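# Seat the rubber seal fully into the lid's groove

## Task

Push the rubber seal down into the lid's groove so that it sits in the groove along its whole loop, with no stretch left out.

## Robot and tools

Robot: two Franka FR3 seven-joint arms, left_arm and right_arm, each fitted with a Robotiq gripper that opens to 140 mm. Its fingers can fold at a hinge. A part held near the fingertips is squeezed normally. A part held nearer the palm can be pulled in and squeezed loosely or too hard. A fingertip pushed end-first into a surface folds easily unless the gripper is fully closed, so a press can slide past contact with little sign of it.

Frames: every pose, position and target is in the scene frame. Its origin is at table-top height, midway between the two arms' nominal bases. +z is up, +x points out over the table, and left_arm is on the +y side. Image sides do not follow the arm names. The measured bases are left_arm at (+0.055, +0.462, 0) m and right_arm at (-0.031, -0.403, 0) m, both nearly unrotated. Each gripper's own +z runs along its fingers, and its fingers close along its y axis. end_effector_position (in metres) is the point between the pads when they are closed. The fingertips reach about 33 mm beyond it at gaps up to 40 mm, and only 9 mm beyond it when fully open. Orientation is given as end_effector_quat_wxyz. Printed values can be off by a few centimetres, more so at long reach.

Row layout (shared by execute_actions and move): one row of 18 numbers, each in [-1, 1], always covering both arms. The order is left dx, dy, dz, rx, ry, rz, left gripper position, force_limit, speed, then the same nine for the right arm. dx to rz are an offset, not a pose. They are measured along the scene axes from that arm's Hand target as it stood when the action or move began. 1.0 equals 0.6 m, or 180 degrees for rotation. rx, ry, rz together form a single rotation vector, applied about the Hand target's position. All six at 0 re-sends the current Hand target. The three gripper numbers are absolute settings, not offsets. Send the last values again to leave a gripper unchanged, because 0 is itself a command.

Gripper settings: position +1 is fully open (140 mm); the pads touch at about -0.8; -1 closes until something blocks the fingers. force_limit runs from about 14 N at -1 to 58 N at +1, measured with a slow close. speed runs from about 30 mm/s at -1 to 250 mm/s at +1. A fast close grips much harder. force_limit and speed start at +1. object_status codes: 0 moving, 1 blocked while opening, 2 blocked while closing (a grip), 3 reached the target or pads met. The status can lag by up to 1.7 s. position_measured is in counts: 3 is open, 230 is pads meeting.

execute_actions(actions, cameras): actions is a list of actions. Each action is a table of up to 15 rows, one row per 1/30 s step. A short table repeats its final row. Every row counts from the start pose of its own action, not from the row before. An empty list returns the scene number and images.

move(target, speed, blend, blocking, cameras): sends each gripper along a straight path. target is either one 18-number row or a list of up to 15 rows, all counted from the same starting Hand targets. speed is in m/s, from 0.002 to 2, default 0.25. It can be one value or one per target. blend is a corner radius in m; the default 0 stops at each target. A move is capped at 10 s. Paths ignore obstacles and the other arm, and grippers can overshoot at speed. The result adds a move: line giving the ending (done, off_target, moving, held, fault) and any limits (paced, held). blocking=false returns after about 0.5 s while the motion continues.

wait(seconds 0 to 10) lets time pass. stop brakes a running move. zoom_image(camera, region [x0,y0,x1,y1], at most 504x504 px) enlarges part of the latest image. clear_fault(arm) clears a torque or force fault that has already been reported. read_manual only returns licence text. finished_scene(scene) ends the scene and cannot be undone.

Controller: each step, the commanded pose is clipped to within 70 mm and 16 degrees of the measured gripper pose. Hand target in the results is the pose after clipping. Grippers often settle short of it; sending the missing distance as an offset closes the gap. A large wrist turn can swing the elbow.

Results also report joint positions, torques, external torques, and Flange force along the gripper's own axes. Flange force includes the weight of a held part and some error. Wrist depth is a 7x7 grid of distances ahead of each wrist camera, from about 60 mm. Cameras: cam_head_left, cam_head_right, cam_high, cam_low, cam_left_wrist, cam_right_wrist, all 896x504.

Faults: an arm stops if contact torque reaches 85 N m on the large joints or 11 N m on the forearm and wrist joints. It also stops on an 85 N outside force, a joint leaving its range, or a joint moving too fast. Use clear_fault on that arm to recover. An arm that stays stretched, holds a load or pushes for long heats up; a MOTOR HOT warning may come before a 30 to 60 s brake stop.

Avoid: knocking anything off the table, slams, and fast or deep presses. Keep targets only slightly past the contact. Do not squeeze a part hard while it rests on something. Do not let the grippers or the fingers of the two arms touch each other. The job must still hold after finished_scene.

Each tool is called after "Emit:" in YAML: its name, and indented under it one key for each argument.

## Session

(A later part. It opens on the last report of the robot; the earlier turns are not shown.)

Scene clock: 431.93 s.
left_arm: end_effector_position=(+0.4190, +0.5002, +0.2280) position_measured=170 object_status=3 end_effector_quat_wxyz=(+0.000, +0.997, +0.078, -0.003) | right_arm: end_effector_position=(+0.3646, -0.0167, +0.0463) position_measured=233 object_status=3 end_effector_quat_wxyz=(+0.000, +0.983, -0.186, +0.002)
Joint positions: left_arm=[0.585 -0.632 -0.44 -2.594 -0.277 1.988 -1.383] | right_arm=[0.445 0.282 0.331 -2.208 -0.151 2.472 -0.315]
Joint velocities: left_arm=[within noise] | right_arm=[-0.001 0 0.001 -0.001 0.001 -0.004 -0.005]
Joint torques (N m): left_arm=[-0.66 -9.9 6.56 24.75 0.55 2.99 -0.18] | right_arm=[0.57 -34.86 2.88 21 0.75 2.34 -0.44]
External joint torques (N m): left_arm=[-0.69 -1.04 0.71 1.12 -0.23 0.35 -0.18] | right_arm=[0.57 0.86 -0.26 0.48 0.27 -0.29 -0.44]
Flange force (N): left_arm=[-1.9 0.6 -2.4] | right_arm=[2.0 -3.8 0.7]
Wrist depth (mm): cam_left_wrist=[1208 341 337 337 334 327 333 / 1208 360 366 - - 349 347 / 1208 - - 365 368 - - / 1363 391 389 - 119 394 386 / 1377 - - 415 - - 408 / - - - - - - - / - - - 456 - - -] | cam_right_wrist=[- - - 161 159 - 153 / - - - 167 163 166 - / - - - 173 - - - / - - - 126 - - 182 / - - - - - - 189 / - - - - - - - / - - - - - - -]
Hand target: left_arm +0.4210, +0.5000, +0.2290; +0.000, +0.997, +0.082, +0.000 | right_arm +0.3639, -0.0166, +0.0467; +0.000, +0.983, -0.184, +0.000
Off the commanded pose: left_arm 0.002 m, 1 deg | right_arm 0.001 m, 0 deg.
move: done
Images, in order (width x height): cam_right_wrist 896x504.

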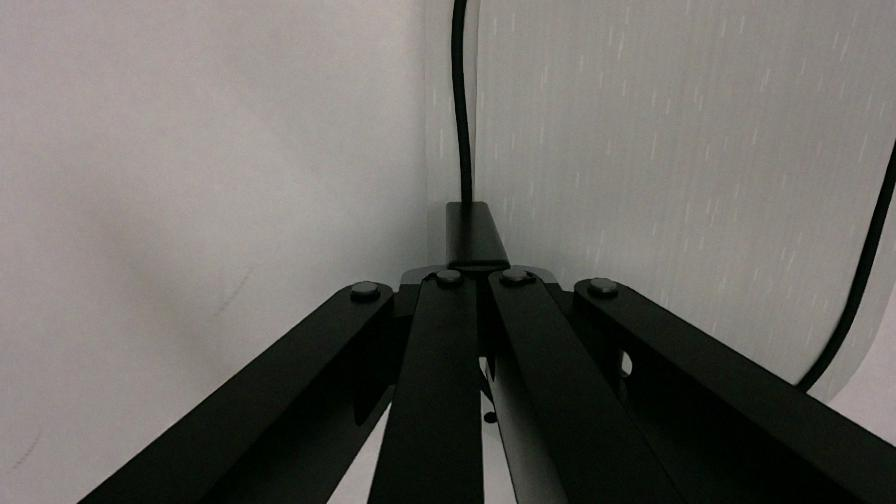

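Emit:
move:
  target:
    - [0,0,0,0,0,0,-0.324,-0.3,-0.2,0.0197,-0.0045,-0.002,0,0,0,-1,-1,-0.1]
    - [0,0,0,0,0,0,-0.324,-0.3,-0.2,0.0197,-0.0045,-0.0095,0,0,0,-1,-1,-0.1]
    - [0,0,0,0,0,0,-0.324,-0.3,-0.2,0.0178,-0.0093,-0.0105,0,0,-0.003,-1,-1,-0.1]
    - [0,0,0,0,0,0,-0.324,-0.3,-0.2,0.0178,-0.0093,-0.013,0,0,-0.003,-1,-1,-0.1]
    - [0,0,0,0,0,0,-0.324,-0.3,-0.2,0.0154,-0.0121,-0.0203,0,0,0,-1,-1,-0.1]
    - [0,0,0,0,0,0,-0.324,-0.3,-0.2,0.0186,-0.0073,-0.0112,0,0,0,-1,-1,-0.1]
    - [0,0,0,0,0,0,-0.324,-0.3,-0.2,0.0186,-0.0073,0.0,0,0,0,-1,-1,-0.1]
  speed: [0.1,0.05,0.02,0.04,0.04,0.05,0.1]
  blend: [0.001,0.0005,0.0005,0.0005,0,0.001,0]
  cameras: ["cam_right_wrist"]

Emit:
zoom_image:
  camera: "cam_right_wrist"
  region: [400, 60, 600, 280]

Scene clock: 434.90 s.
left_arm: end_effector_position=(+0.4190, +0.5002, +0.2280) position_measured=170 object_status=3 end_effector_quat_wxyz=(+0.000, +0.997, +0.078, -0.003) | right_arm: end_effector_position=(+0.3758, -0.0211, +0.0463) position_measured=233 object_status=3 end_effector_quat_wxyz=(+0.000, +0.982, -0.186, +0.002)
Joint positions: left_arm=[0.585 -0.632 -0.44 -2.594 -0.277 1.988 -1.383] | right_arm=[0.43 0.295 0.328 -2.19 -0.155 2.465 -0.333]
Joint velocities: left_arm=[within noise] | right_arm=[0 0.002 0 0 0 -0.004 -0.004]
Joint torques (N m): left_arm=[-0.61 -9.91 6.55 24.72 0.57 2.99 -0.19] | right_arm=[0.59 -35.34 2.98 21.07 0.74 2.41 -0.54]
External joint torques (N m): left_arm=[-0.64 -0.97 0.67 1.07 -0.21 0.36 -0.19] | right_arm=[0.57 0.96 -0.3 0.46 0.25 -0.23 -0.54]
Flange force (N): left_arm=[-1.6 0.6 -2.3] | right_arm=[2.3 -3.8 1.0]
Wrist depth (mm): cam_left_wrist=[- 340 338 334 339 330 333 / 1214 - 356 362 345 - 345 / 1255 - 375 367 369 - - / 1314 - - 387 - 384 399 / 1432 - - 410 - - 401 / - - - 425 - - - / - - - 449 - - -] | cam_right_wrist=[173 168 - 158 158 160 158 / - 183 - 164 164 - 161 / - - - 176 177 - - / - - - 115 182 186 181 / - - - - - 189 194 / - - - - - - - / - - - - - - -]
Hand target: left_arm +0.4210, +0.5000, +0.2290; +0.000, +0.997, +0.082, +0.000 | right_arm +0.3751, -0.0209, +0.0467; +0.000, +0.983, -0.184, +0.000
Off the commanded pose: left_arm 0.002 m, 1 deg | right_arm 0.001 m, 0 deg.
move: done
Images, in order (width x height): cam_right_wrist 896x504.

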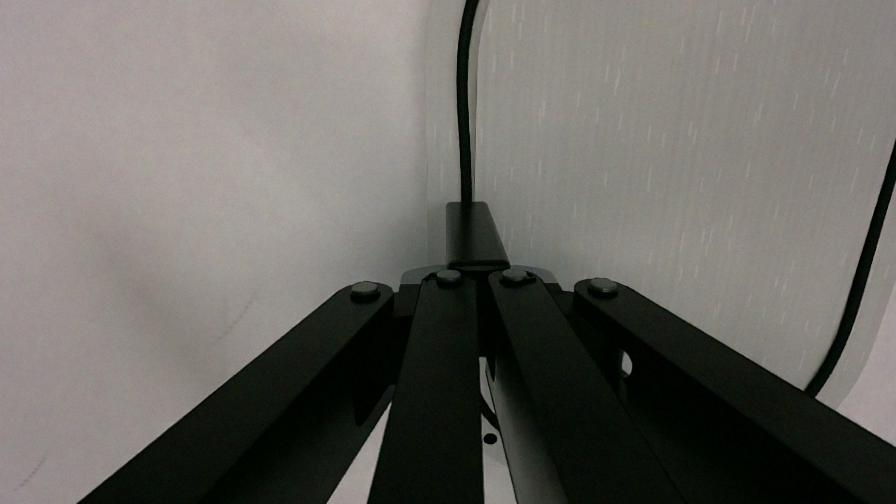

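Scaled by 2.291 from the camera's 896x504 image, which has a finer 1280x720 frame.

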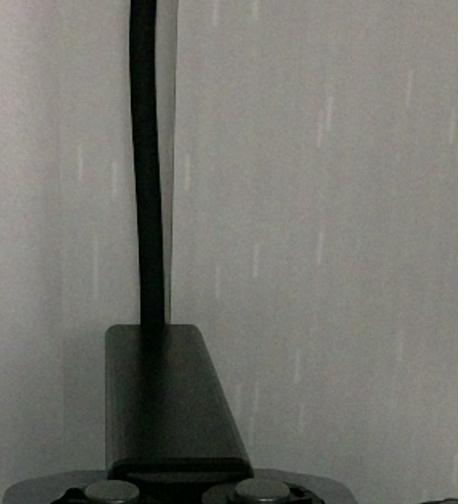

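Emit:
move:
  target:
    - [0,0,0,0,0,0,-0.324,-0.3,-0.2,0.0226,-0.0062,-0.002,0,0,0,-1,-1,-0.1]
    - [0,0,0,0,0,0,-0.324,-0.3,-0.2,0.0226,-0.0062,-0.0095,0,0,0,-1,-1,-0.1]
    - [0,0,0,0,0,0,-0.324,-0.3,-0.2,0.0210,-0.0104,-0.0105,0,0,-0.003,-1,-1,-0.1]
    - [0,0,0,0,0,0,-0.324,-0.3,-0.2,0.0210,-0.0104,-0.013,0,0,-0.003,-1,-1,-0.1]
    - [0,0,0,0,0,0,-0.324,-0.3,-0.2,0.0185,-0.0131,-0.0203,0,0,0,-1,-1,-0.1]
    - [0,0,0,0,0,0,-0.324,-0.3,-0.2,0.0217,-0.0085,-0.0112,0,0,0,-1,-1,-0.1]
    - [0,0,0,0,0,0,-0.324,-0.3,-0.2,0.0217,-0.0085,0.0,0,0,0,-1,-1,-0.1]
  speed: [0.1,0.05,0.02,0.04,0.04,0.05,0.1]
  blend: [0.001,0.0005,0.0005,0.0005,0,0.001,0]
  cameras: ["cam_right_wrist"]

Emit:
zoom_image:
  camera: "cam_right_wrist"
  region: [400, 60, 600, 280]

Scene clock: 444.73 s.
left_arm: end_effector_position=(+0.4190, +0.5002, +0.2280) position_measured=170 object_status=3 end_effector_quat_wxyz=(+0.000, +0.997, +0.078, -0.003) | right_arm: end_effector_position=(+0.3888, -0.0262, +0.0463) position_measured=233 object_status=3 end_effector_quat_wxyz=(+0.000, +0.982, -0.186, +0.002)
Joint positions: left_arm=[0.585 -0.632 -0.44 -2.594 -0.277 1.988 -1.383] | right_arm=[0.411 0.31 0.325 -2.167 -0.159 2.456 -0.352]
Joint velocities: left_arm=[within noise] | right_arm=[-0.001 -0.001 0.001 0 0.001 -0.005 -0.002]
Joint torques (N m): left_arm=[-0.7 -9.95 6.55 24.74 0.57 2.98 -0.17] | right_arm=[0.66 -35.86 3.14 21.15 0.72 2.4 -0.51]
External joint torques (N m): left_arm=[-0.68 -0.99 0.71 1.04 -0.21 0.34 -0.17] | right_arm=[0.66 1.05 -0.28 0.41 0.23 -0.24 -0.51]
Flange force (N): left_arm=[-1.9 0.5 -2.3] | right_arm=[2.3 -4.0 1.3]
Wrist depth (mm): cam_left_wrist=[340 340 336 341 332 - 327 / 361 358 360 353 359 - 346 / 384 374 372 366 - - - / 1307 392 386 - 119 380 - / 1440 - - - - - 397 / - - - - - - - / - - - 444 - - -] | cam_right_wrist=[- - - 161 - 161 158 / - - - 166 - - - / - - - 173 - - - / - - - 115 - - 185 / - - - - - 192 192 / - - - - - - 204 / - - - - - - -]
Hand target: left_arm +0.4210, +0.5000, +0.2290; +0.000, +0.997, +0.082, +0.000 | right_arm +0.3881, -0.0260, +0.0467; +0.000, +0.983, -0.184, +0.000
Off the commanded pose: left_arm 0.002 m, 1 deg | right_arm 0.001 m, 0 deg.
move: done
Images, in order (width x height): cam_right_wrist 896x504.

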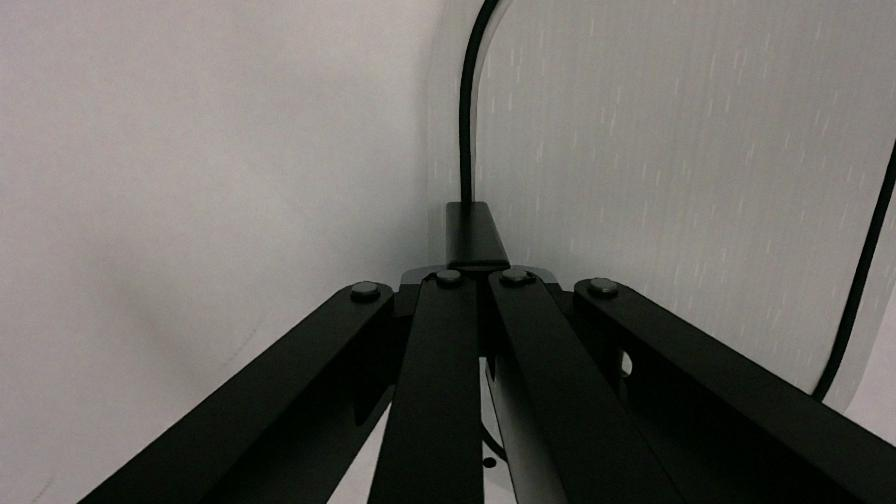

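Scaled by 2.291 from the camera's 896x504 image, which has a finer 1280x720 frame.

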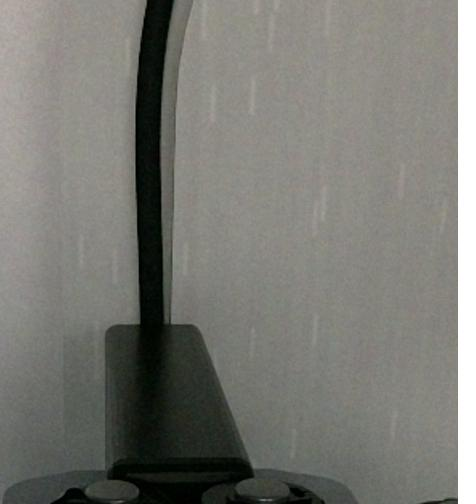

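Emit:
move:
  target:
    - [0,0,0,0,0,0,-0.324,-0.3,-0.2,0.0213,-0.0051,-0.002,0,0,0,-1,-1,-0.1]
    - [0,0,0,0,0,0,-0.324,-0.3,-0.2,0.0213,-0.0051,-0.0095,0,0,0,-1,-1,-0.1]
    - [0,0,0,0,0,0,-0.324,-0.3,-0.2,0.0193,-0.0103,-0.0105,0,0,-0.003,-1,-1,-0.1]
    - [0,0,0,0,0,0,-0.324,-0.3,-0.2,0.0193,-0.0103,-0.013,0,0,-0.003,-1,-1,-0.1]
    - [0,0,0,0,0,0,-0.324,-0.3,-0.2,0.0162,-0.0123,-0.0203,0,0,0,-1,-1,-0.1]
    - [0,0,0,0,0,0,-0.324,-0.3,-0.2,0.0202,-0.0079,-0.0112,0,0,0,-1,-1,-0.1]
    - [0,0,0,0,0,0,-0.324,-0.3,-0.2,0.0202,-0.0079,0.0,0,0,0,-1,-1,-0.1]
  speed: [0.1,0.05,0.02,0.04,0.04,0.05,0.1]
  blend: [0.001,0.0005,0.0005,0.0005,0,0.001,0]
  cameras: ["cam_right_wrist"]

Emit:
zoom_image:
  camera: "cam_right_wrist"
  region: [400, 60, 600, 280]

Scene clock: 448.30 s.
left_arm: end_effector_position=(+0.4190, +0.5002, +0.2280) position_measured=170 object_status=3 end_effector_quat_wxyz=(+0.000, +0.997, +0.078, -0.003) | right_arm: end_effector_position=(+0.4009, -0.0310, +0.0463) position_measured=233 object_status=3 end_effector_quat_wxyz=(+0.000, +0.982, -0.186, +0.002)
Joint positions: left_arm=[0.585 -0.632 -0.44 -2.594 -0.277 1.988 -1.383] | right_arm=[0.395 0.324 0.323 -2.144 -0.163 2.448 -0.37]
Joint velocities: left_arm=[within noise] | right_arm=[0.001 0 0.001 -0.001 -0.002 -0.003 -0.004]
Joint torques (N m): left_arm=[-0.67 -9.94 6.52 24.73 0.55 2.98 -0.13] | right_arm=[0.55 -36.4 3.29 21.32 0.68 2.35 -0.53]
External joint torques (N m): left_arm=[-0.66 -1.01 0.69 1.12 -0.23 0.35 -0.13] | right_arm=[0.5 1.11 -0.32 0.47 0.19 -0.3 -0.53]
Flange force (N): left_arm=[-1.8 0.5 -2.4] | right_arm=[2.8 -4.2 1.3]
Wrist depth (mm): cam_left_wrist=[- 341 338 335 337 333 335 / 1174 354 355 356 345 352 - / 375 - 374 373 - - 367 / 1320 - - 386 131 380 383 / 1408 - - 414 - - 403 / - - - - - - - / - - - 446 - - -] | cam_right_wrist=[- - - 158 - 155 158 / - - - 166 165 168 164 / - - - 173 - - - / - - - 116 - 185 - / - - - - - - 193 / - - - - - - - / - - - - - - -]
Hand target: left_arm +0.4210, +0.5000, +0.2290; +0.000, +0.997, +0.082, +0.000 | right_arm +0.4002, -0.0308, +0.0467; +0.000, +0.983, -0.184, +0.000
Off the commanded pose: left_arm 0.002 m, 1 deg | right_arm 0.001 m, 0 deg.
move: done
Images, in order (width x height): cam_right_wrist 896x504.

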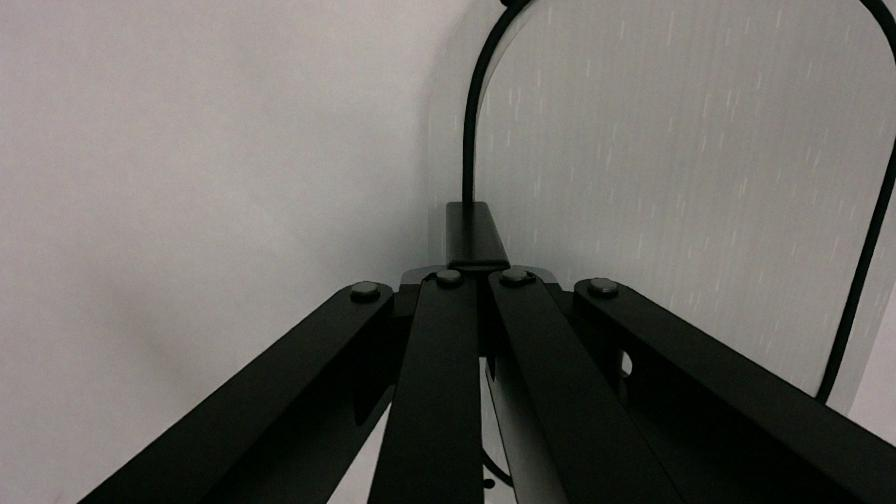

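Scaled by 2.291 from the camera's 896x504 image, which has a finer 1280x720 frame.

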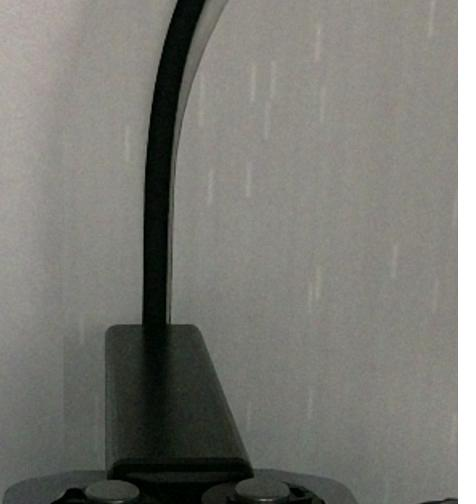

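Emit:
move:
  target:
    - [0,0,0,0,0,0,-0.324,-0.3,-0.2,0.0223,-0.0070,-0.002,0,0,0,-1,-1,-0.1]
    - [0,0,0,0,0,0,-0.324,-0.3,-0.2,0.0223,-0.0070,-0.0095,0,0,0,-1,-1,-0.1]
    - [0,0,0,0,0,0,-0.324,-0.3,-0.2,0.0211,-0.0101,-0.0105,0,0,-0.003,-1,-1,-0.1]
    - [0,0,0,0,0,0,-0.324,-0.3,-0.2,0.0211,-0.0101,-0.013,0,0,-0.003,-1,-1,-0.1]
    - [0,0,0,0,0,0,-0.324,-0.3,-0.2,0.0178,-0.0123,-0.0203,0,0,0,-1,-1,-0.1]
    - [0,0,0,0,0,0,-0.324,-0.3,-0.2,0.0217,-0.0085,-0.0112,0,0,0,-1,-1,-0.1]
    - [0,0,0,0,0,0,-0.324,-0.3,-0.2,0.0217,-0.0085,0.0,0,0,0,-1,-1,-0.1]
  speed: [0.1,0.05,0.02,0.04,0.04,0.05,0.1]
  blend: [0.001,0.0005,0.0005,0.0005,0,0.001,0]
  cameras: ["cam_right_wrist"]

Emit:
zoom_image:
  camera: "cam_right_wrist"
  region: [400, 60, 600, 280]

Scene clock: 451.77 s.
left_arm: end_effector_position=(+0.4190, +0.5002, +0.2280) position_measured=170 object_status=3 end_effector_quat_wxyz=(+0.000, +0.997, +0.078, -0.003) | right_arm: end_effector_position=(+0.4139, -0.0361, +0.0463) position_measured=233 object_status=3 end_effector_quat_wxyz=(+0.000, +0.982, -0.186, +0.002)
Joint positions: left_arm=[0.585 -0.632 -0.44 -2.594 -0.277 1.988 -1.383] | right_arm=[0.377 0.341 0.32 -2.119 -0.168 2.438 -0.389]
Joint velocities: left_arm=[within noise] | right_arm=[0 0.001 0.001 -0.001 0 -0.004 -0.003]
Joint torques (N m): left_arm=[-0.63 -9.92 6.54 24.69 0.57 2.98 -0.14] | right_arm=[0.5 -37.05 3.46 21.4 0.66 2.52 -0.49]
External joint torques (N m): left_arm=[-0.55 -1.05 0.79 1.08 -0.21 0.36 -0.14] | right_arm=[0.46 0.97 -0.3 0.53 0.16 -0.11 -0.49]
Flange force (N): left_arm=[-1.9 0.2 -2.4] | right_arm=[2.7 -3.9 1.4]
Wrist depth (mm): cam_left_wrist=[347 340 - 339 334 - 331 / 1158 355 357 364 351 350 347 / 1231 - - - 369 366 368 / 1294 - - 386 131 391 385 / 1393 - - 412 - - 403 / - - - - - - - / - - - 449 - - -] | cam_right_wrist=[- - - - 158 - 157 / - - - 168 167 167 166 / - - - 173 - - - / - - - 115 - - 184 / - - - - - - - / 223 - - - - - - / - - - - - - -]
Hand target: left_arm +0.4210, +0.5000, +0.2290; +0.000, +0.997, +0.082, +0.000 | right_arm +0.4132, -0.0359, +0.0467; +0.000, +0.983, -0.184, +0.000
Off the commanded pose: left_arm 0.002 m, 1 deg | right_arm 0.001 m, 0 deg.
move: done
Images, in order (width x height): cam_right_wrist 896x504.

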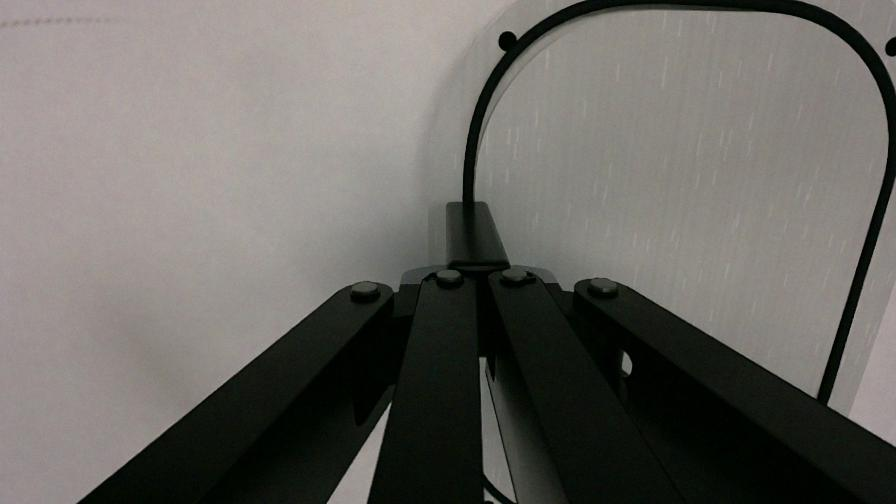

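Scaled by 2.291 from the camera's 896x504 image, which has a finer 1280x720 frame.

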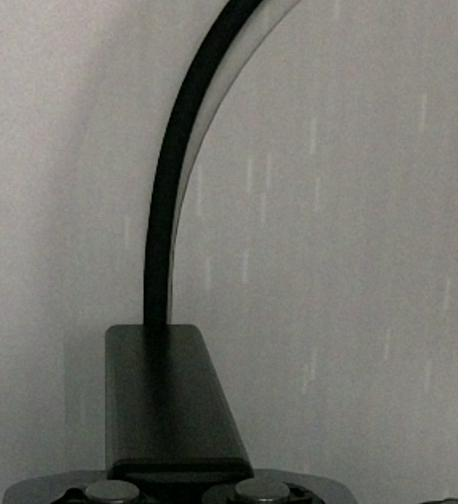

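Emit:
move:
  target:
    - [0,0,0,0,0,0,-0.324,-0.3,-0.2,0.0218,-0.0083,-0.002,0,0,-0.014,-1,-1,-0.1]
    - [0,0,0,0,0,0,-0.324,-0.3,-0.2,0.0218,-0.0083,-0.0095,0,0,-0.014,-1,-1,-0.1]
    - [0,0,0,0,0,0,-0.324,-0.3,-0.2,0.0202,-0.0120,-0.0105,0,0,-0.02,-1,-1,-0.1]
    - [0,0,0,0,0,0,-0.324,-0.3,-0.2,0.0202,-0.0120,-0.013,0,0,-0.02,-1,-1,-0.1]
    - [0,0,0,0,0,0,-0.324,-0.3,-0.2,0.0170,-0.0138,-0.0203,0,0,-0.0167,-1,-1,-0.1]
    - [0,0,0,0,0,0,-0.324,-0.3,-0.2,0.0210,-0.0102,-0.0112,0,0,-0.0167,-1,-1,-0.1]
    - [0,0,0,0,0,0,-0.324,-0.3,-0.2,0.0210,-0.0102,0.0,0,0,-0.0167,-1,-1,-0.1]
  speed: [0.1,0.05,0.02,0.04,0.04,0.05,0.1]
  blend: [0.001,0.0005,0.0005,0.0005,0,0.001,0]
  cameras: ["cam_right_wrist"]

Emit:
zoom_image:
  camera: "cam_right_wrist"
  region: [400, 60, 600, 280]

Scene clock: 456.40 s.
left_arm: end_effector_position=(+0.4190, +0.5002, +0.2280) position_measured=170 object_status=3 end_effector_quat_wxyz=(+0.000, +0.997, +0.078, -0.003) | right_arm: end_effector_position=(+0.4269, -0.0425, +0.0463) position_measured=233 object_status=3 end_effector_quat_wxyz=(+0.000, +0.978, -0.209, +0.002)
Joint positions: left_arm=[0.585 -0.632 -0.44 -2.594 -0.277 1.988 -1.383] | right_arm=[0.373 0.354 0.303 -2.096 -0.164 2.43 -0.37]
Joint velocities: left_arm=[within noise] | right_arm=[-0.001 0.001 -0.001 0 0 -0.004 0]
Joint torques (N m): left_arm=[-0.66 -9.93 6.5 24.7 0.55 2.99 -0.19] | right_arm=[0.94 -37.79 3.26 21.5 0.82 2.38 -0.13]
External joint torques (N m): left_arm=[-0.63 -1 0.68 1.06 -0.23 0.35 -0.19] | right_arm=[1 0.83 -0.37 0.57 0.31 -0.24 -0.13]
Flange force (N): left_arm=[-1.8 0.6 -2.3] | right_arm=[1.6 -4.9 1.1]
Wrist depth (mm): cam_left_wrist=[342 335 338 - 336 337 - / 1219 356 353 355 350 351 348 / - 371 - - - - - / - - 389 148 131 - 387 / 1281 - - 414 - - 401 / - - - 421 - - - / - - - 448 - - -] | cam_right_wrist=[- - - - 158 157 - / 180 - - - 167 - 164 / - 188 - 174 - 175 - / - - - 115 - - 185 / - - 89 - - - - / - - - - - - - / - - - - - - -]
Hand target: left_arm +0.4210, +0.5000, +0.2290; +0.000, +0.997, +0.082, +0.000 | right_arm +0.4258, -0.0420, +0.0467; +0.000, +0.978, -0.210, +0.000
Off the commanded pose: left_arm 0.002 m, 1 deg | right_arm 0.001 m, 0 deg.
move: done
Images, in order (width x height): cam_right_wrist 896x504.

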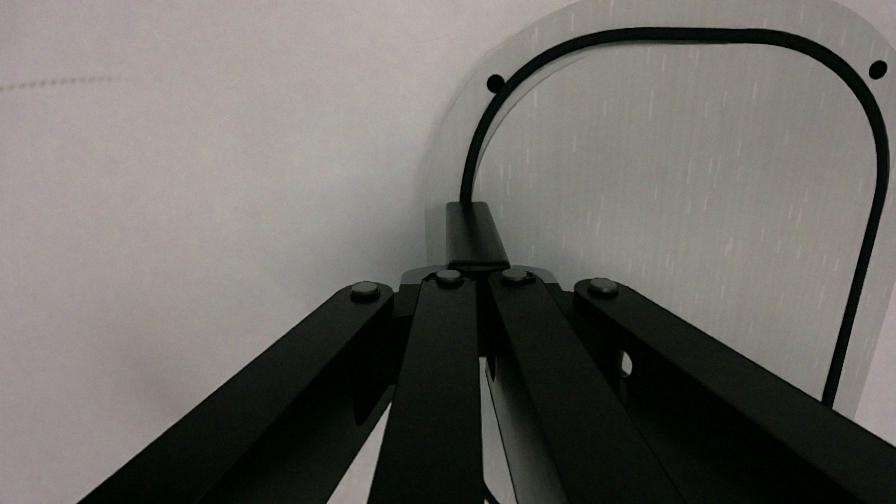

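Scaled by 2.291 from the camera's 896x504 image, which has a finer 1280x720 frame.

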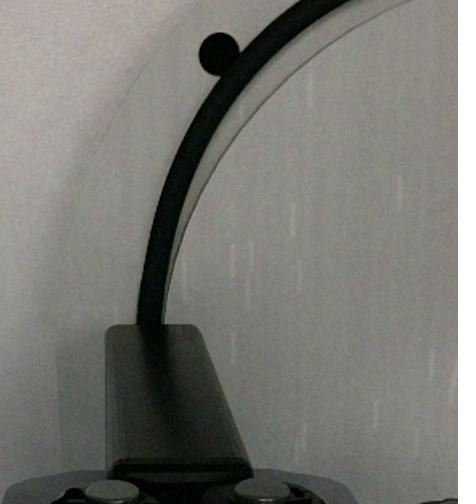

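Emit:
move:
  target:
    - [0,0,0,0,0,0,-0.324,-0.3,-0.2,0.0160,-0.0049,-0.002,0,0,-0.024,-1,-1,-0.1]
    - [0,0,0,0,0,0,-0.324,-0.3,-0.2,0.0160,-0.0049,-0.0095,0,0,-0.024,-1,-1,-0.1]
    - [0,0,0,0,0,0,-0.324,-0.3,-0.2,0.0142,-0.0082,-0.0105,0,0,-0.03,-1,-1,-0.1]
    - [0,0,0,0,0,0,-0.324,-0.3,-0.2,0.0142,-0.0082,-0.013,0,0,-0.03,-1,-1,-0.1]
    - [0,0,0,0,0,0,-0.324,-0.3,-0.2,0.0110,-0.0099,-0.0203,0,0,-0.027,-1,-1,-0.1]
    - [0,0,0,0,0,0,-0.324,-0.3,-0.2,0.0150,-0.0067,-0.0112,0,0,-0.027,-1,-1,-0.1]
    - [0,0,0,0,0,0,-0.324,-0.3,-0.2,0.0150,-0.0067,0.0,0,0,-0.027,-1,-1,-0.1]
  speed: [0.1,0.05,0.02,0.04,0.04,0.05,0.1]
  blend: [0.001,0.0005,0.0005,0.0005,0,0.001,0]
  cameras: ["cam_right_wrist"]

Emit:
zoom_image:
  camera: "cam_right_wrist"
  region: [400, 60, 600, 280]

Scene clock: 460.87 s.
left_arm: end_effector_position=(+0.4190, +0.5002, +0.2280) position_measured=170 object_status=3 end_effector_quat_wxyz=(+0.000, +0.997, +0.078, -0.003) | right_arm: end_effector_position=(+0.4359, -0.0467, +0.0463) position_measured=233 object_status=3 end_effector_quat_wxyz=(+0.000, +0.968, -0.249, +0.002)
Joint positions: left_arm=[0.585 -0.632 -0.44 -2.594 -0.277 1.988 -1.383] | right_arm=[0.383 0.363 0.278 -2.079 -0.154 2.424 -0.308]
Joint velocities: left_arm=[within noise] | right_arm=[0 0.001 -0.001 0 0.001 -0.005 0.001]
Joint torques (N m): left_arm=[-0.65 -9.93 6.57 24.67 0.55 2.98 -0.19] | right_arm=[0.98 -38.41 3.04 21.56 0.85 2.38 0]
External joint torques (N m): left_arm=[-0.59 -1.01 0.77 0.96 -0.23 0.34 -0.19] | right_arm=[0.84 0.98 -0.62 0.48 0.35 -0.25 0]
Flange force (N): left_arm=[-2.1 0.4 -2.2] | right_arm=[1.3 -5.0 1.5]
Wrist depth (mm): cam_left_wrist=[- 340 343 - - 336 337 / 1327 355 351 - 353 - - / 1255 372 - - 371 - 360 / 1356 405 - 149 120 - - / 1377 - - 410 - - - / - - - - - - - / - - - 451 - - -] | cam_right_wrist=[- - - - 157 159 158 / - - - - - 167 166 / - - - 173 - - - / - - 198 140 - - 183 / - 209 - - - 192 - / - - - - - - - / - - - - - - -]
Hand target: left_arm +0.4210, +0.5000, +0.2290; +0.000, +0.997, +0.082, +0.000 | right_arm +0.4348, -0.0460, +0.0467; +0.000, +0.968, -0.251, +0.000
Off the commanded pose: left_arm 0.002 m, 1 deg | right_arm 0.001 m, 0 deg.
move: done
Images, in order (width x height): cam_right_wrist 896x504.

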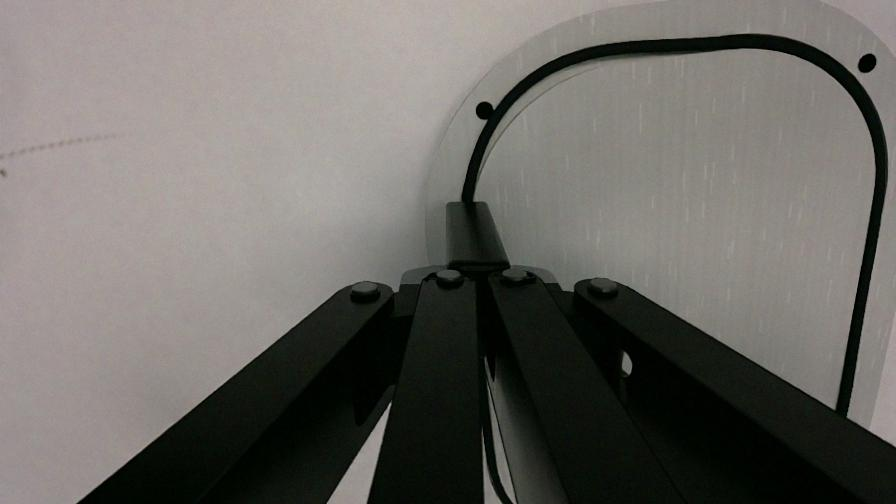

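Scaled by 2.291 from the camera's 896x504 image, which has a finer 1280x720 frame.

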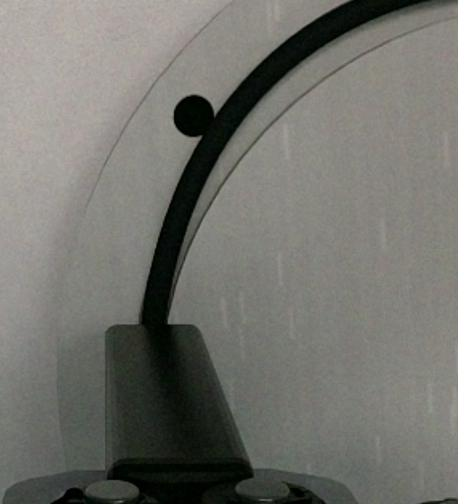

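Emit:
move:
  target:
    - [0,0,0,0,0,0,-0.324,-0.3,-0.2,0.0157,-0.0065,-0.002,0,0,-0.048,-1,-1,-0.1]
    - [0,0,0,0,0,0,-0.324,-0.3,-0.2,0.0157,-0.0065,-0.0095,0,0,-0.048,-1,-1,-0.1]
    - [0,0,0,0,0,0,-0.324,-0.3,-0.2,0.0130,-0.0101,-0.0105,0,0,-0.055,-1,-1,-0.1]
    - [0,0,0,0,0,0,-0.324,-0.3,-0.2,0.0130,-0.0101,-0.013,0,0,-0.055,-1,-1,-0.1]
    - [0,0,0,0,0,0,-0.324,-0.3,-0.2,0.0099,-0.0118,-0.0203,0,0,-0.051,-1,-1,-0.1]
    - [0,0,0,0,0,0,-0.324,-0.3,-0.2,0.0142,-0.0085,-0.0112,0,0,-0.051,-1,-1,-0.1]
    - [0,0,0,0,0,0,-0.324,-0.3,-0.2,0.0142,-0.0085,0.0,0,0,-0.051,-1,-1,-0.1]
  speed: [0.1,0.05,0.02,0.04,0.04,0.05,0.1]
  blend: [0.001,0.0005,0.0005,0.0005,0,0.001,0]
  cameras: ["cam_right_wrist"]

Emit:
zoom_image:
  camera: "cam_right_wrist"
  region: [400, 60, 600, 280]

Scene clock: 465.90 s.
left_arm: end_effector_position=(+0.4190, +0.5002, +0.2280) position_measured=170 object_status=3 end_effector_quat_wxyz=(+0.000, +0.997, +0.078, -0.003) | right_arm: end_effector_position=(+0.4445, -0.0519, +0.0463) position_measured=233 object_status=3 end_effector_quat_wxyz=(+0.000, +0.945, -0.326, +0.002)
Joint positions: left_arm=[0.585 -0.632 -0.44 -2.594 -0.277 1.988 -1.383] | right_arm=[0.415 0.368 0.23 -2.065 -0.13 2.421 -0.181]
Joint velocities: left_arm=[within noise] | right_arm=[-0.001 0 0 0.002 0 -0.004 0.001]
Joint torques (N m): left_arm=[-0.65 -9.92 6.51 24.7 0.55 2.99 -0.18] | right_arm=[0.96 -39.06 2.54 21.64 0.82 2.42 -0.05]
External joint torques (N m): left_arm=[-0.64 -1.02 0.68 1.03 -0.24 0.35 -0.18] | right_arm=[0.92 1.09 -0.52 0.41 0.32 -0.2 -0.05]
Flange force (N): left_arm=[-1.9 0.6 -2.2] | right_arm=[0.5 -5.0 1.7]
Wrist depth (mm): cam_left_wrist=[346 330 343 331 332 - 329 / 1219 357 357 - 353 351 347 / 385 375 - 370 - 364 - / 1320 393 391 148 120 383 388 / - - - - - - - / - - - 439 - - - / - - - 444 - - -] | cam_right_wrist=[- - - 172 161 160 155 / - - - 168 163 165 - / - - - 172 - - 175 / - - - 118 122 186 - / - - - - - 192 - / - - - - - - - / - - - - - - -]
Hand target: left_arm +0.4210, +0.5000, +0.2290; +0.000, +0.997, +0.082, +0.000 | right_arm +0.4433, -0.0511, +0.0467; +0.000, +0.945, -0.328, +0.000
Off the commanded pose: left_arm 0.002 m, 1 deg | right_arm 0.001 m, 0 deg.
move: done
Images, in order (width x height): cam_right_wrist 896x504.

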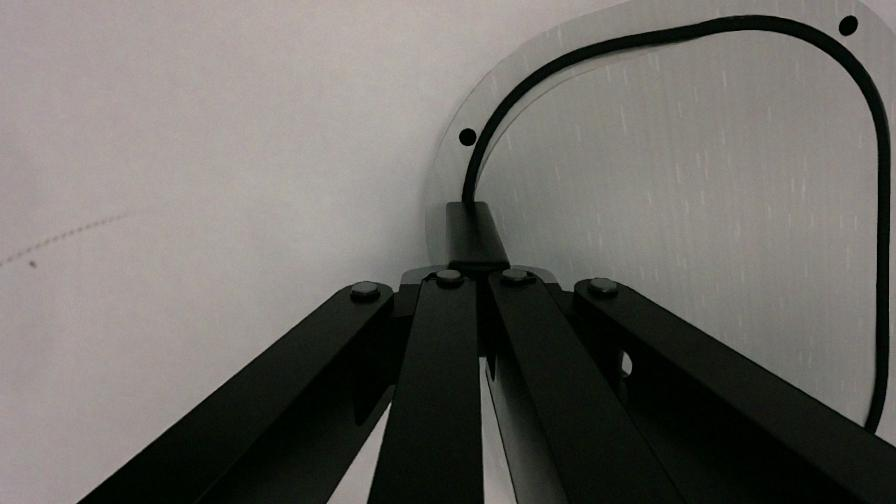

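Scaled by 2.291 from the camera's 896x504 image, which has a finer 1280x720 frame.

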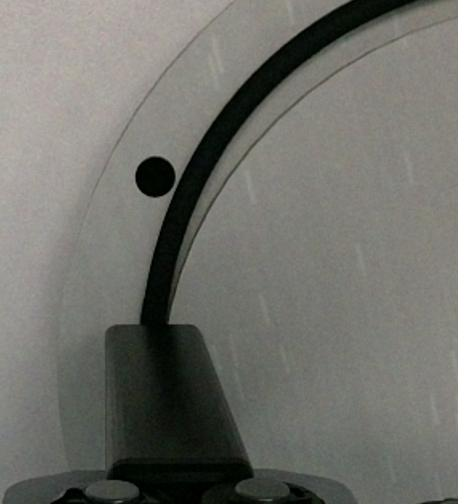

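Emit:
move:
  target:
    - [0,0,0,0,0,0,-0.324,-0.3,-0.2,0.0140,-0.0093,-0.002,0,0,-0.048,-1,-1,-0.1]
    - [0,0,0,0,0,0,-0.324,-0.3,-0.2,0.0140,-0.0093,-0.0095,0,0,-0.048,-1,-1,-0.1]
    - [0,0,0,0,0,0,-0.324,-0.3,-0.2,0.0107,-0.0123,-0.0105,0,0,-0.055,-1,-1,-0.1]
    - [0,0,0,0,0,0,-0.324,-0.3,-0.2,0.0107,-0.0123,-0.013,0,0,-0.055,-1,-1,-0.1]
    - [0,0,0,0,0,0,-0.324,-0.3,-0.2,0.0078,-0.0142,-0.0203,0,0,-0.051,-1,-1,-0.1]
    - [0,0,0,0,0,0,-0.324,-0.3,-0.2,0.0122,-0.0110,-0.0112,0,0,-0.051,-1,-1,-0.1]
    - [0,0,0,0,0,0,-0.324,-0.3,-0.2,0.0122,-0.0110,0.0,0,0,-0.051,-1,-1,-0.1]
  speed: [0.1,0.05,0.02,0.04,0.04,0.05,0.1]
  blend: [0.001,0.0005,0.0005,0.0005,0,0.001,0]
  cameras: ["cam_right_wrist"]

Emit:
zoom_image:
  camera: "cam_right_wrist"
  region: [400, 60, 600, 280]

Scene clock: 470.33 s.
left_arm: end_effector_position=(+0.4190, +0.5002, +0.2280) position_measured=170 object_status=3 end_effector_quat_wxyz=(+0.000, +0.997, +0.078, -0.003) | right_arm: end_effector_position=(+0.4516, -0.0583, +0.0464) position_measured=233 object_status=3 end_effector_quat_wxyz=(+0.000, +0.916, -0.400, +0.002)
Joint positions: left_arm=[0.585 -0.632 -0.44 -2.594 -0.277 1.988 -1.383] | right_arm=[0.445 0.37 0.184 -2.057 -0.105 2.42 -0.054]
Joint velocities: left_arm=[within noise] | right_arm=[-0.001 0.001 0 0 -0.001 -0.004 -0.002]
Joint torques (N m): left_arm=[-0.65 -9.91 6.53 24.71 0.56 2.97 -0.16] | right_arm=[0.99 -39.45 1.86 21.73 0.81 2.41 -0.03]
External joint torques (N m): left_arm=[-0.62 -1.03 0.72 1.07 -0.23 0.34 -0.16] | right_arm=[0.85 1.25 -0.76 0.39 0.31 -0.21 -0.03]
Flange force (N): left_arm=[-1.9 0.5 -2.4] | right_arm=[0.0 -5.3 2.0]
Wrist depth (mm): cam_left_wrist=[341 338 338 334 331 331 331 / 351 355 354 355 350 350 348 / 385 375 372 370 369 373 - / - - - 386 131 385 385 / - - - - - - 411 / - - - - - - - / - - - 461 - - -] | cam_right_wrist=[- - - - 160 158 159 / - - - - - - - / - - - - - - 173 / - - - 112 180 - 181 / - - - - - - - / - - - - - - - / - - - - - - -]
Hand target: left_arm +0.4210, +0.5000, +0.2290; +0.000, +0.997, +0.082, +0.000 | right_arm +0.4507, -0.0577, +0.0467; +0.000, +0.916, -0.402, +0.000
Off the commanded pose: left_arm 0.002 m, 1 deg | right_arm 0.001 m, 0 deg.
move: done
Images, in order (width x height): cam_right_wrist 896x504.

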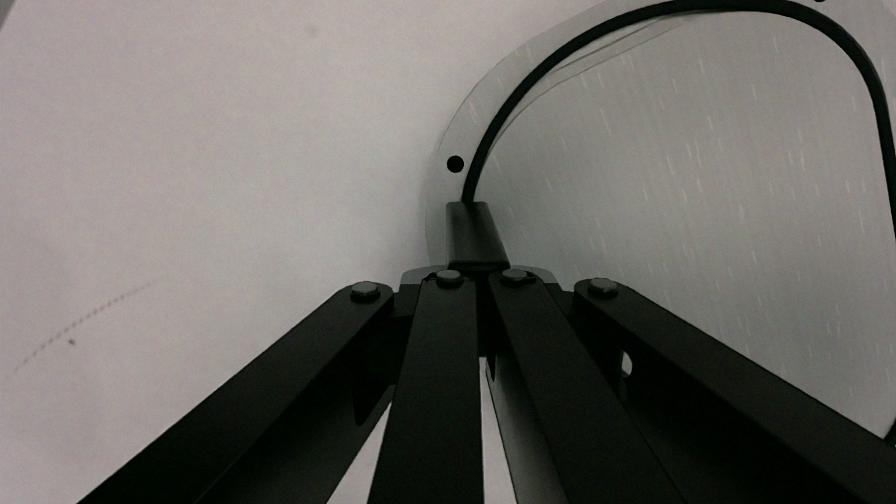

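Scaled by 2.291 from the camera's 896x504 image, which has a finer 1280x720 frame.

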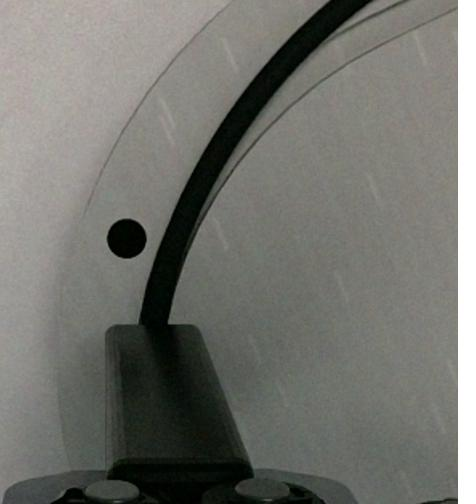

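Emit:
zoom_image:
  camera: "cam_right_wrist"
  region: [480, 0, 896, 234]

Scaled by 1.212 from the camera's 896x504 image, which has a finer 1280x720 frame.

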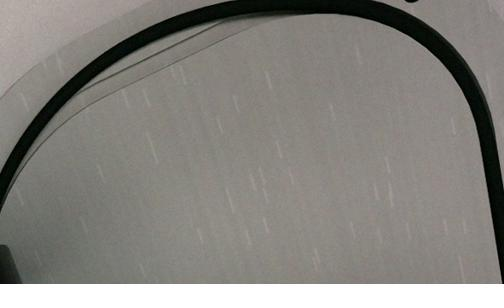

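Emit:
move:
  target:
    - [0,0,0,0,0,0,-0.324,-0.3,-0.2,0.0137,-0.0112,-0.002,0,0,-0.046,-1,-1,-0.1]
    - [0,0,0,0,0,0,-0.324,-0.3,-0.2,0.0137,-0.0112,-0.0095,0,0,-0.046,-1,-1,-0.1]
    - [0,0,0,0,0,0,-0.324,-0.3,-0.2,0.0083,-0.0147,-0.0105,0,0,-0.057,-1,-1,-0.1]
    - [0,0,0,0,0,0,-0.324,-0.3,-0.2,0.0083,-0.0147,-0.013,0,0,-0.057,-1,-1,-0.1]
    - [0,0,0,0,0,0,-0.324,-0.3,-0.2,0.0060,-0.0162,-0.0203,0,0,-0.052,-1,-1,-0.1]
    - [0,0,0,0,0,0,-0.324,-0.3,-0.2,0.0108,-0.0130,-0.0112,0,0,-0.052,-1,-1,-0.1]
    - [0,0,0,0,0,0,-0.324,-0.3,-0.2,0.0108,-0.0130,0.0,0,0,-0.052,-1,-1,-0.1]
  speed: [0.1,0.05,0.02,0.04,0.04,0.05,0.1]
  blend: [0.001,0.0005,0.0005,0.0005,0,0.001,0]
  cameras: ["cam_right_wrist"]

Emit:
zoom_image:
  camera: "cam_right_wrist"
  region: [400, 0, 800, 280]

Scene clock: 479.70 s.
left_arm: end_effector_position=(+0.4190, +0.5002, +0.2280) position_measured=170 object_status=3 end_effector_quat_wxyz=(+0.000, +0.997, +0.078, -0.003) | right_arm: end_effector_position=(+0.4581, -0.0660, +0.0464) position_measured=233 object_status=3 end_effector_quat_wxyz=(+0.000, +0.880, -0.475, +0.002)
Joint positions: left_arm=[0.585 -0.632 -0.44 -2.594 -0.277 1.988 -1.383] | right_arm=[0.473 0.369 0.138 -2.054 -0.08 2.42 0.078]
Joint velocities: left_arm=[within noise] | right_arm=[0.002 0.001 0.001 0.001 -0.001 -0.004 0]
Joint torques (N m): left_arm=[-0.66 -9.89 6.53 24.74 0.56 2.98 -0.18] | right_arm=[0.87 -39.74 1.56 21.78 0.8 2.34 -0.16]
External joint torques (N m): left_arm=[-0.64 -1 0.71 1.1 -0.22 0.35 -0.18] | right_arm=[0.89 1.17 -0.37 0.4 0.3 -0.26 -0.16]
Flange force (N): left_arm=[-1.7 0.5 -2.4] | right_arm=[-0.8 -5.0 1.6]
Wrist depth (mm): cam_left_wrist=[348 339 - 336 333 341 335 / 1208 355 351 - - 351 - / 384 366 - - 366 367 366 / 389 390 389 383 120 388 390 / 1385 - - 414 - - - / - - - - - - - / - - - 453 - - -] | cam_right_wrist=[- - - - 161 - 159 / - - - - - - 162 / - - - - - 175 173 / - - - 115 - 180 182 / - - - - - - - / - - - - - - - / - - - - - - -]
Hand target: left_arm +0.4210, +0.5000, +0.2290; +0.000, +0.997, +0.082, +0.000 | right_arm +0.4571, -0.0655, +0.0467; +0.000, +0.880, -0.476, +0.000
Off the commanded pose: left_arm 0.002 m, 1 deg | right_arm 0.001 m, 0 deg.
move: done
Images, in order (width x height): cam_right_wrist 896x504.

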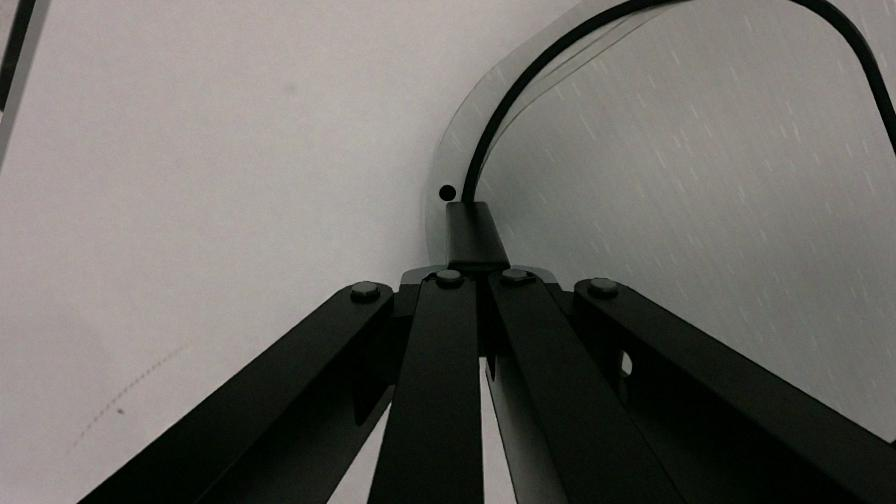

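Scaled by 1.260 from the camera's 896x504 image, which has a finer 1280x720 frame.

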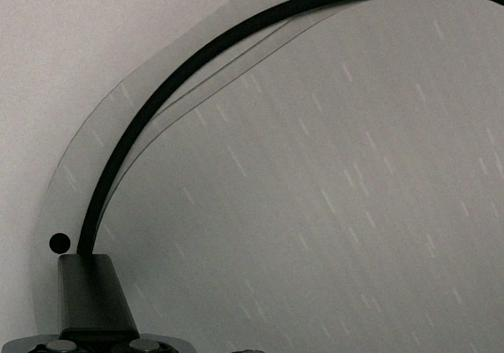

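Emit:
move:
  target:
    - [0,0,0,0,0,0,-0.324,-0.3,-0.2,0.0112,-0.0132,-0.002,0,0,-0.044,-1,-1,-0.1]
    - [0,0,0,0,0,0,-0.324,-0.3,-0.2,0.0112,-0.0132,-0.0095,0,0,-0.044,-1,-1,-0.1]
    - [0,0,0,0,0,0,-0.324,-0.3,-0.2,0.0055,-0.0157,-0.0105,0,0,-0.055,-1,-1,-0.1]
    - [0,0,0,0,0,0,-0.324,-0.3,-0.2,0.0055,-0.0157,-0.013,0,0,-0.055,-1,-1,-0.1]
    - [0,0,0,0,0,0,-0.324,-0.3,-0.2,0.0033,-0.0173,-0.0203,0,0,-0.05,-1,-1,-0.1]
    - [0,0,0,0,0,0,-0.324,-0.3,-0.2,0.0082,-0.0145,-0.0112,0,0,-0.05,-1,-1,-0.1]
    - [0,0,0,0,0,0,-0.324,-0.3,-0.2,0.0082,-0.0145,0.0,0,0,-0.05,-1,-1,-0.1]
  speed: [0.1,0.05,0.02,0.04,0.04,0.05,0.1]
  blend: [0.001,0.0005,0.0005,0.0005,0,0.001,0]
  cameras: ["cam_right_wrist"]

Emit:
zoom_image:
  camera: "cam_right_wrist"
  region: [400, 0, 800, 280]

Scene clock: 485.47 s.
left_arm: end_effector_position=(+0.4190, +0.5002, +0.2280) position_measured=170 object_status=3 end_effector_quat_wxyz=(+0.000, +0.997, +0.078, -0.003) | right_arm: end_effector_position=(+0.4629, -0.0746, +0.0464) position_measured=233 object_status=3 end_effector_quat_wxyz=(+0.000, +0.840, -0.542, +0.002)
Joint positions: left_arm=[0.585 -0.632 -0.44 -2.594 -0.277 1.988 -1.383] | right_arm=[0.496 0.365 0.096 -2.058 -0.057 2.422 0.203]
Joint velocities: left_arm=[within noise] | right_arm=[0 0.002 -0.002 -0.001 0 -0.004 0]
Joint torques (N m): left_arm=[-0.68 -9.91 6.55 24.73 0.56 2.98 -0.16] | right_arm=[0.83 -39.85 0.98 21.75 0.8 2.29 -0.18]
External joint torques (N m): left_arm=[-0.7 -1.06 0.7 1.11 -0.23 0.35 -0.16] | right_arm=[0.76 1.21 -0.53 0.35 0.31 -0.3 -0.18]
Flange force (N): left_arm=[-2.0 0.6 -2.4] | right_arm=[-1.1 -4.8 1.5]
Wrist depth (mm): cam_left_wrist=[- 340 345 338 337 334 334 / 1180 - 349 351 351 352 349 / 1196 - 373 368 361 367 371 / 1287 - - 386 - 386 392 / 1377 - - 410 - - 401 / - - - 443 - - - / - - - 452 - - -] | cam_right_wrist=[- - 171 - 159 - 157 / - - - 167 166 - 163 / 192 191 - - - - - / - - - 115 184 - 185 / - - - - - - - / - - - - - - - / - - - - - - -]
Hand target: left_arm +0.4210, +0.5000, +0.2290; +0.000, +0.997, +0.082, +0.000 | right_arm +0.4621, -0.0742, +0.0467; +0.000, +0.840, -0.543, +0.000
Off the commanded pose: left_arm 0.002 m, 1 deg | right_arm 0.001 m, 0 deg.
move: done
Images, in order (width x height): cam_right_wrist 896x504.

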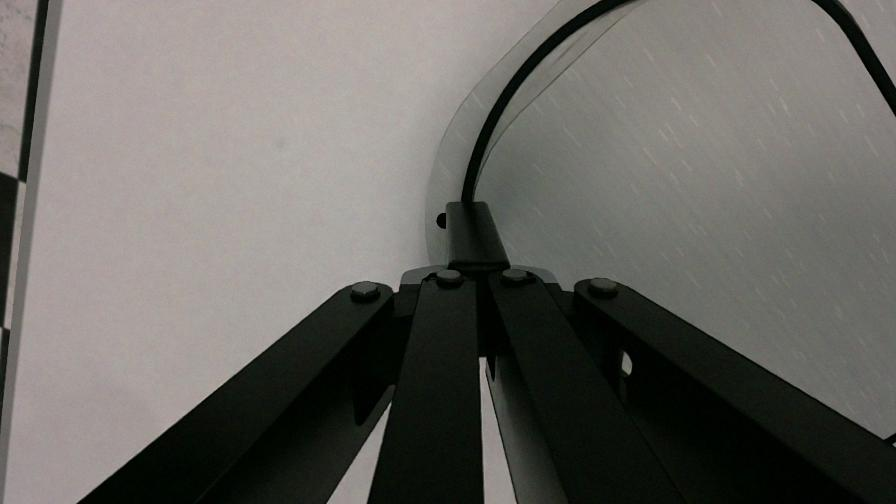

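Scaled by 1.260 from the camera's 896x504 image, which has a finer 1280x720 frame.

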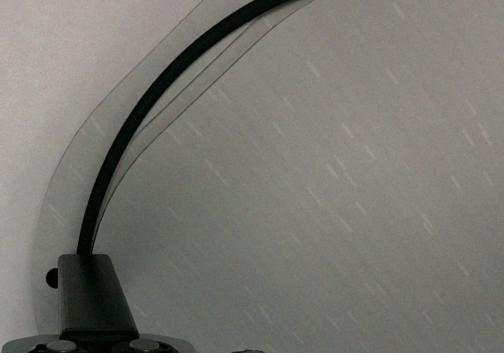

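Emit:
move:
  target:
    - [0,0,0,0,0,0,-0.324,-0.3,-0.2,0.0092,-0.0147,-0.002,0,0,-0.045,-1,-1,-0.1]
    - [0,0,0,0,0,0,-0.324,-0.3,-0.2,0.0092,-0.0147,-0.0095,0,0,-0.045,-1,-1,-0.1]
    - [0,0,0,0,0,0,-0.324,-0.3,-0.2,0.0028,-0.0163,-0.0105,0,0,-0.056,-1,-1,-0.1]
    - [0,0,0,0,0,0,-0.324,-0.3,-0.2,0.0028,-0.0163,-0.013,0,0,-0.056,-1,-1,-0.1]
    - [0,0,0,0,0,0,-0.324,-0.3,-0.2,0.0008,-0.0180,-0.0203,0,0,-0.051,-1,-1,-0.1]
    - [0,0,0,0,0,0,-0.324,-0.3,-0.2,0.0060,-0.0155,-0.0112,0,0,-0.051,-1,-1,-0.1]
    - [0,0,0,0,0,0,-0.324,-0.3,-0.2,0.0060,-0.0155,0.0,0,0,-0.051,-1,-1,-0.1]
  speed: [0.1,0.05,0.02,0.04,0.04,0.05,0.1]
  blend: [0.001,0.0005,0.0005,0.0005,0,0.001,0]
  cameras: ["cam_right_wrist"]

Emit:
zoom_image:
  camera: "cam_right_wrist"
  region: [400, 0, 800, 280]

Scene clock: 490.23 s.
left_arm: end_effector_position=(+0.4190, +0.5002, +0.2280) position_measured=170 object_status=3 end_effector_quat_wxyz=(+0.000, +0.997, +0.078, -0.003) | right_arm: end_effector_position=(+0.4663, -0.0837, +0.0464) position_measured=233 object_status=3 end_effector_quat_wxyz=(+0.000, +0.794, -0.608, +0.001)
Joint positions: left_arm=[0.585 -0.632 -0.44 -2.594 -0.277 1.988 -1.383] | right_arm=[0.521 0.359 0.055 -2.066 -0.033 2.425 0.331]
Joint velocities: left_arm=[within noise] | right_arm=[0 0 -0.001 0 0.001 -0.004 -0.001]
Joint torques (N m): left_arm=[-0.63 -9.93 6.55 24.73 0.57 2.96 -0.22] | right_arm=[0.81 -39.71 0.33 21.73 0.63 2.4 -0.17]
External joint torques (N m): left_arm=[-0.65 -1.05 0.68 1.1 -0.22 0.33 -0.22] | right_arm=[0.7 1.08 -0.71 0.47 0.14 -0.16 -0.17]
Flange force (N): left_arm=[-1.9 0.7 -2.5] | right_arm=[-1.7 -4.5 1.6]
Wrist depth (mm): cam_left_wrist=[339 332 341 - 334 332 332 / 1180 359 358 351 345 341 347 / 383 373 378 373 - - - / 1327 403 387 387 120 - 390 / 1334 - - 415 - - 403 / - - - - - - - / - - - 450 - - -] | cam_right_wrist=[- 171 170 - - - - / - - - - - - - / - 194 185 173 - - 172 / - - - 112 121 186 182 / - 211 - - - 192 192 / - - - - - - 204 / - - - - - - -]
Hand target: left_arm +0.4210, +0.5000, +0.2290; +0.000, +0.997, +0.082, +0.000 | right_arm +0.4657, -0.0835, +0.0467; +0.000, +0.793, -0.609, +0.000
Off the commanded pose: left_arm 0.002 m, 1 deg | right_arm 0.001 m, 0 deg.
move: done
Images, in order (width x height): cam_right_wrist 896x504.

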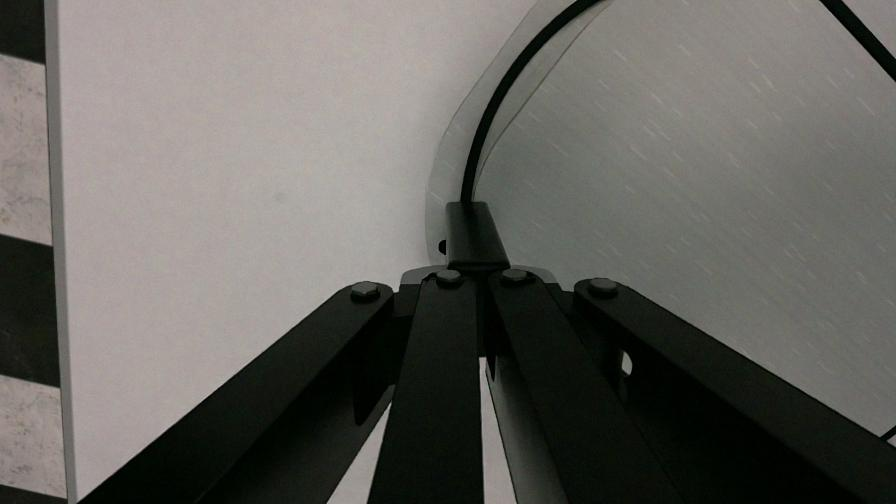

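Scaled by 1.260 from the camera's 896x504 image, which has a finer 1280x720 frame.

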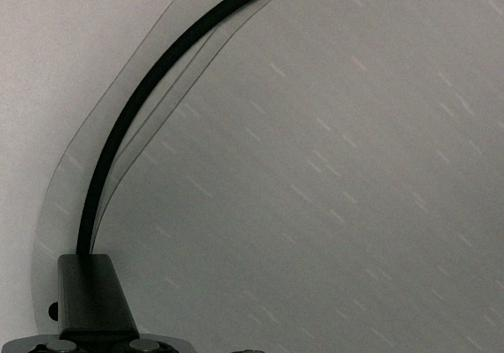

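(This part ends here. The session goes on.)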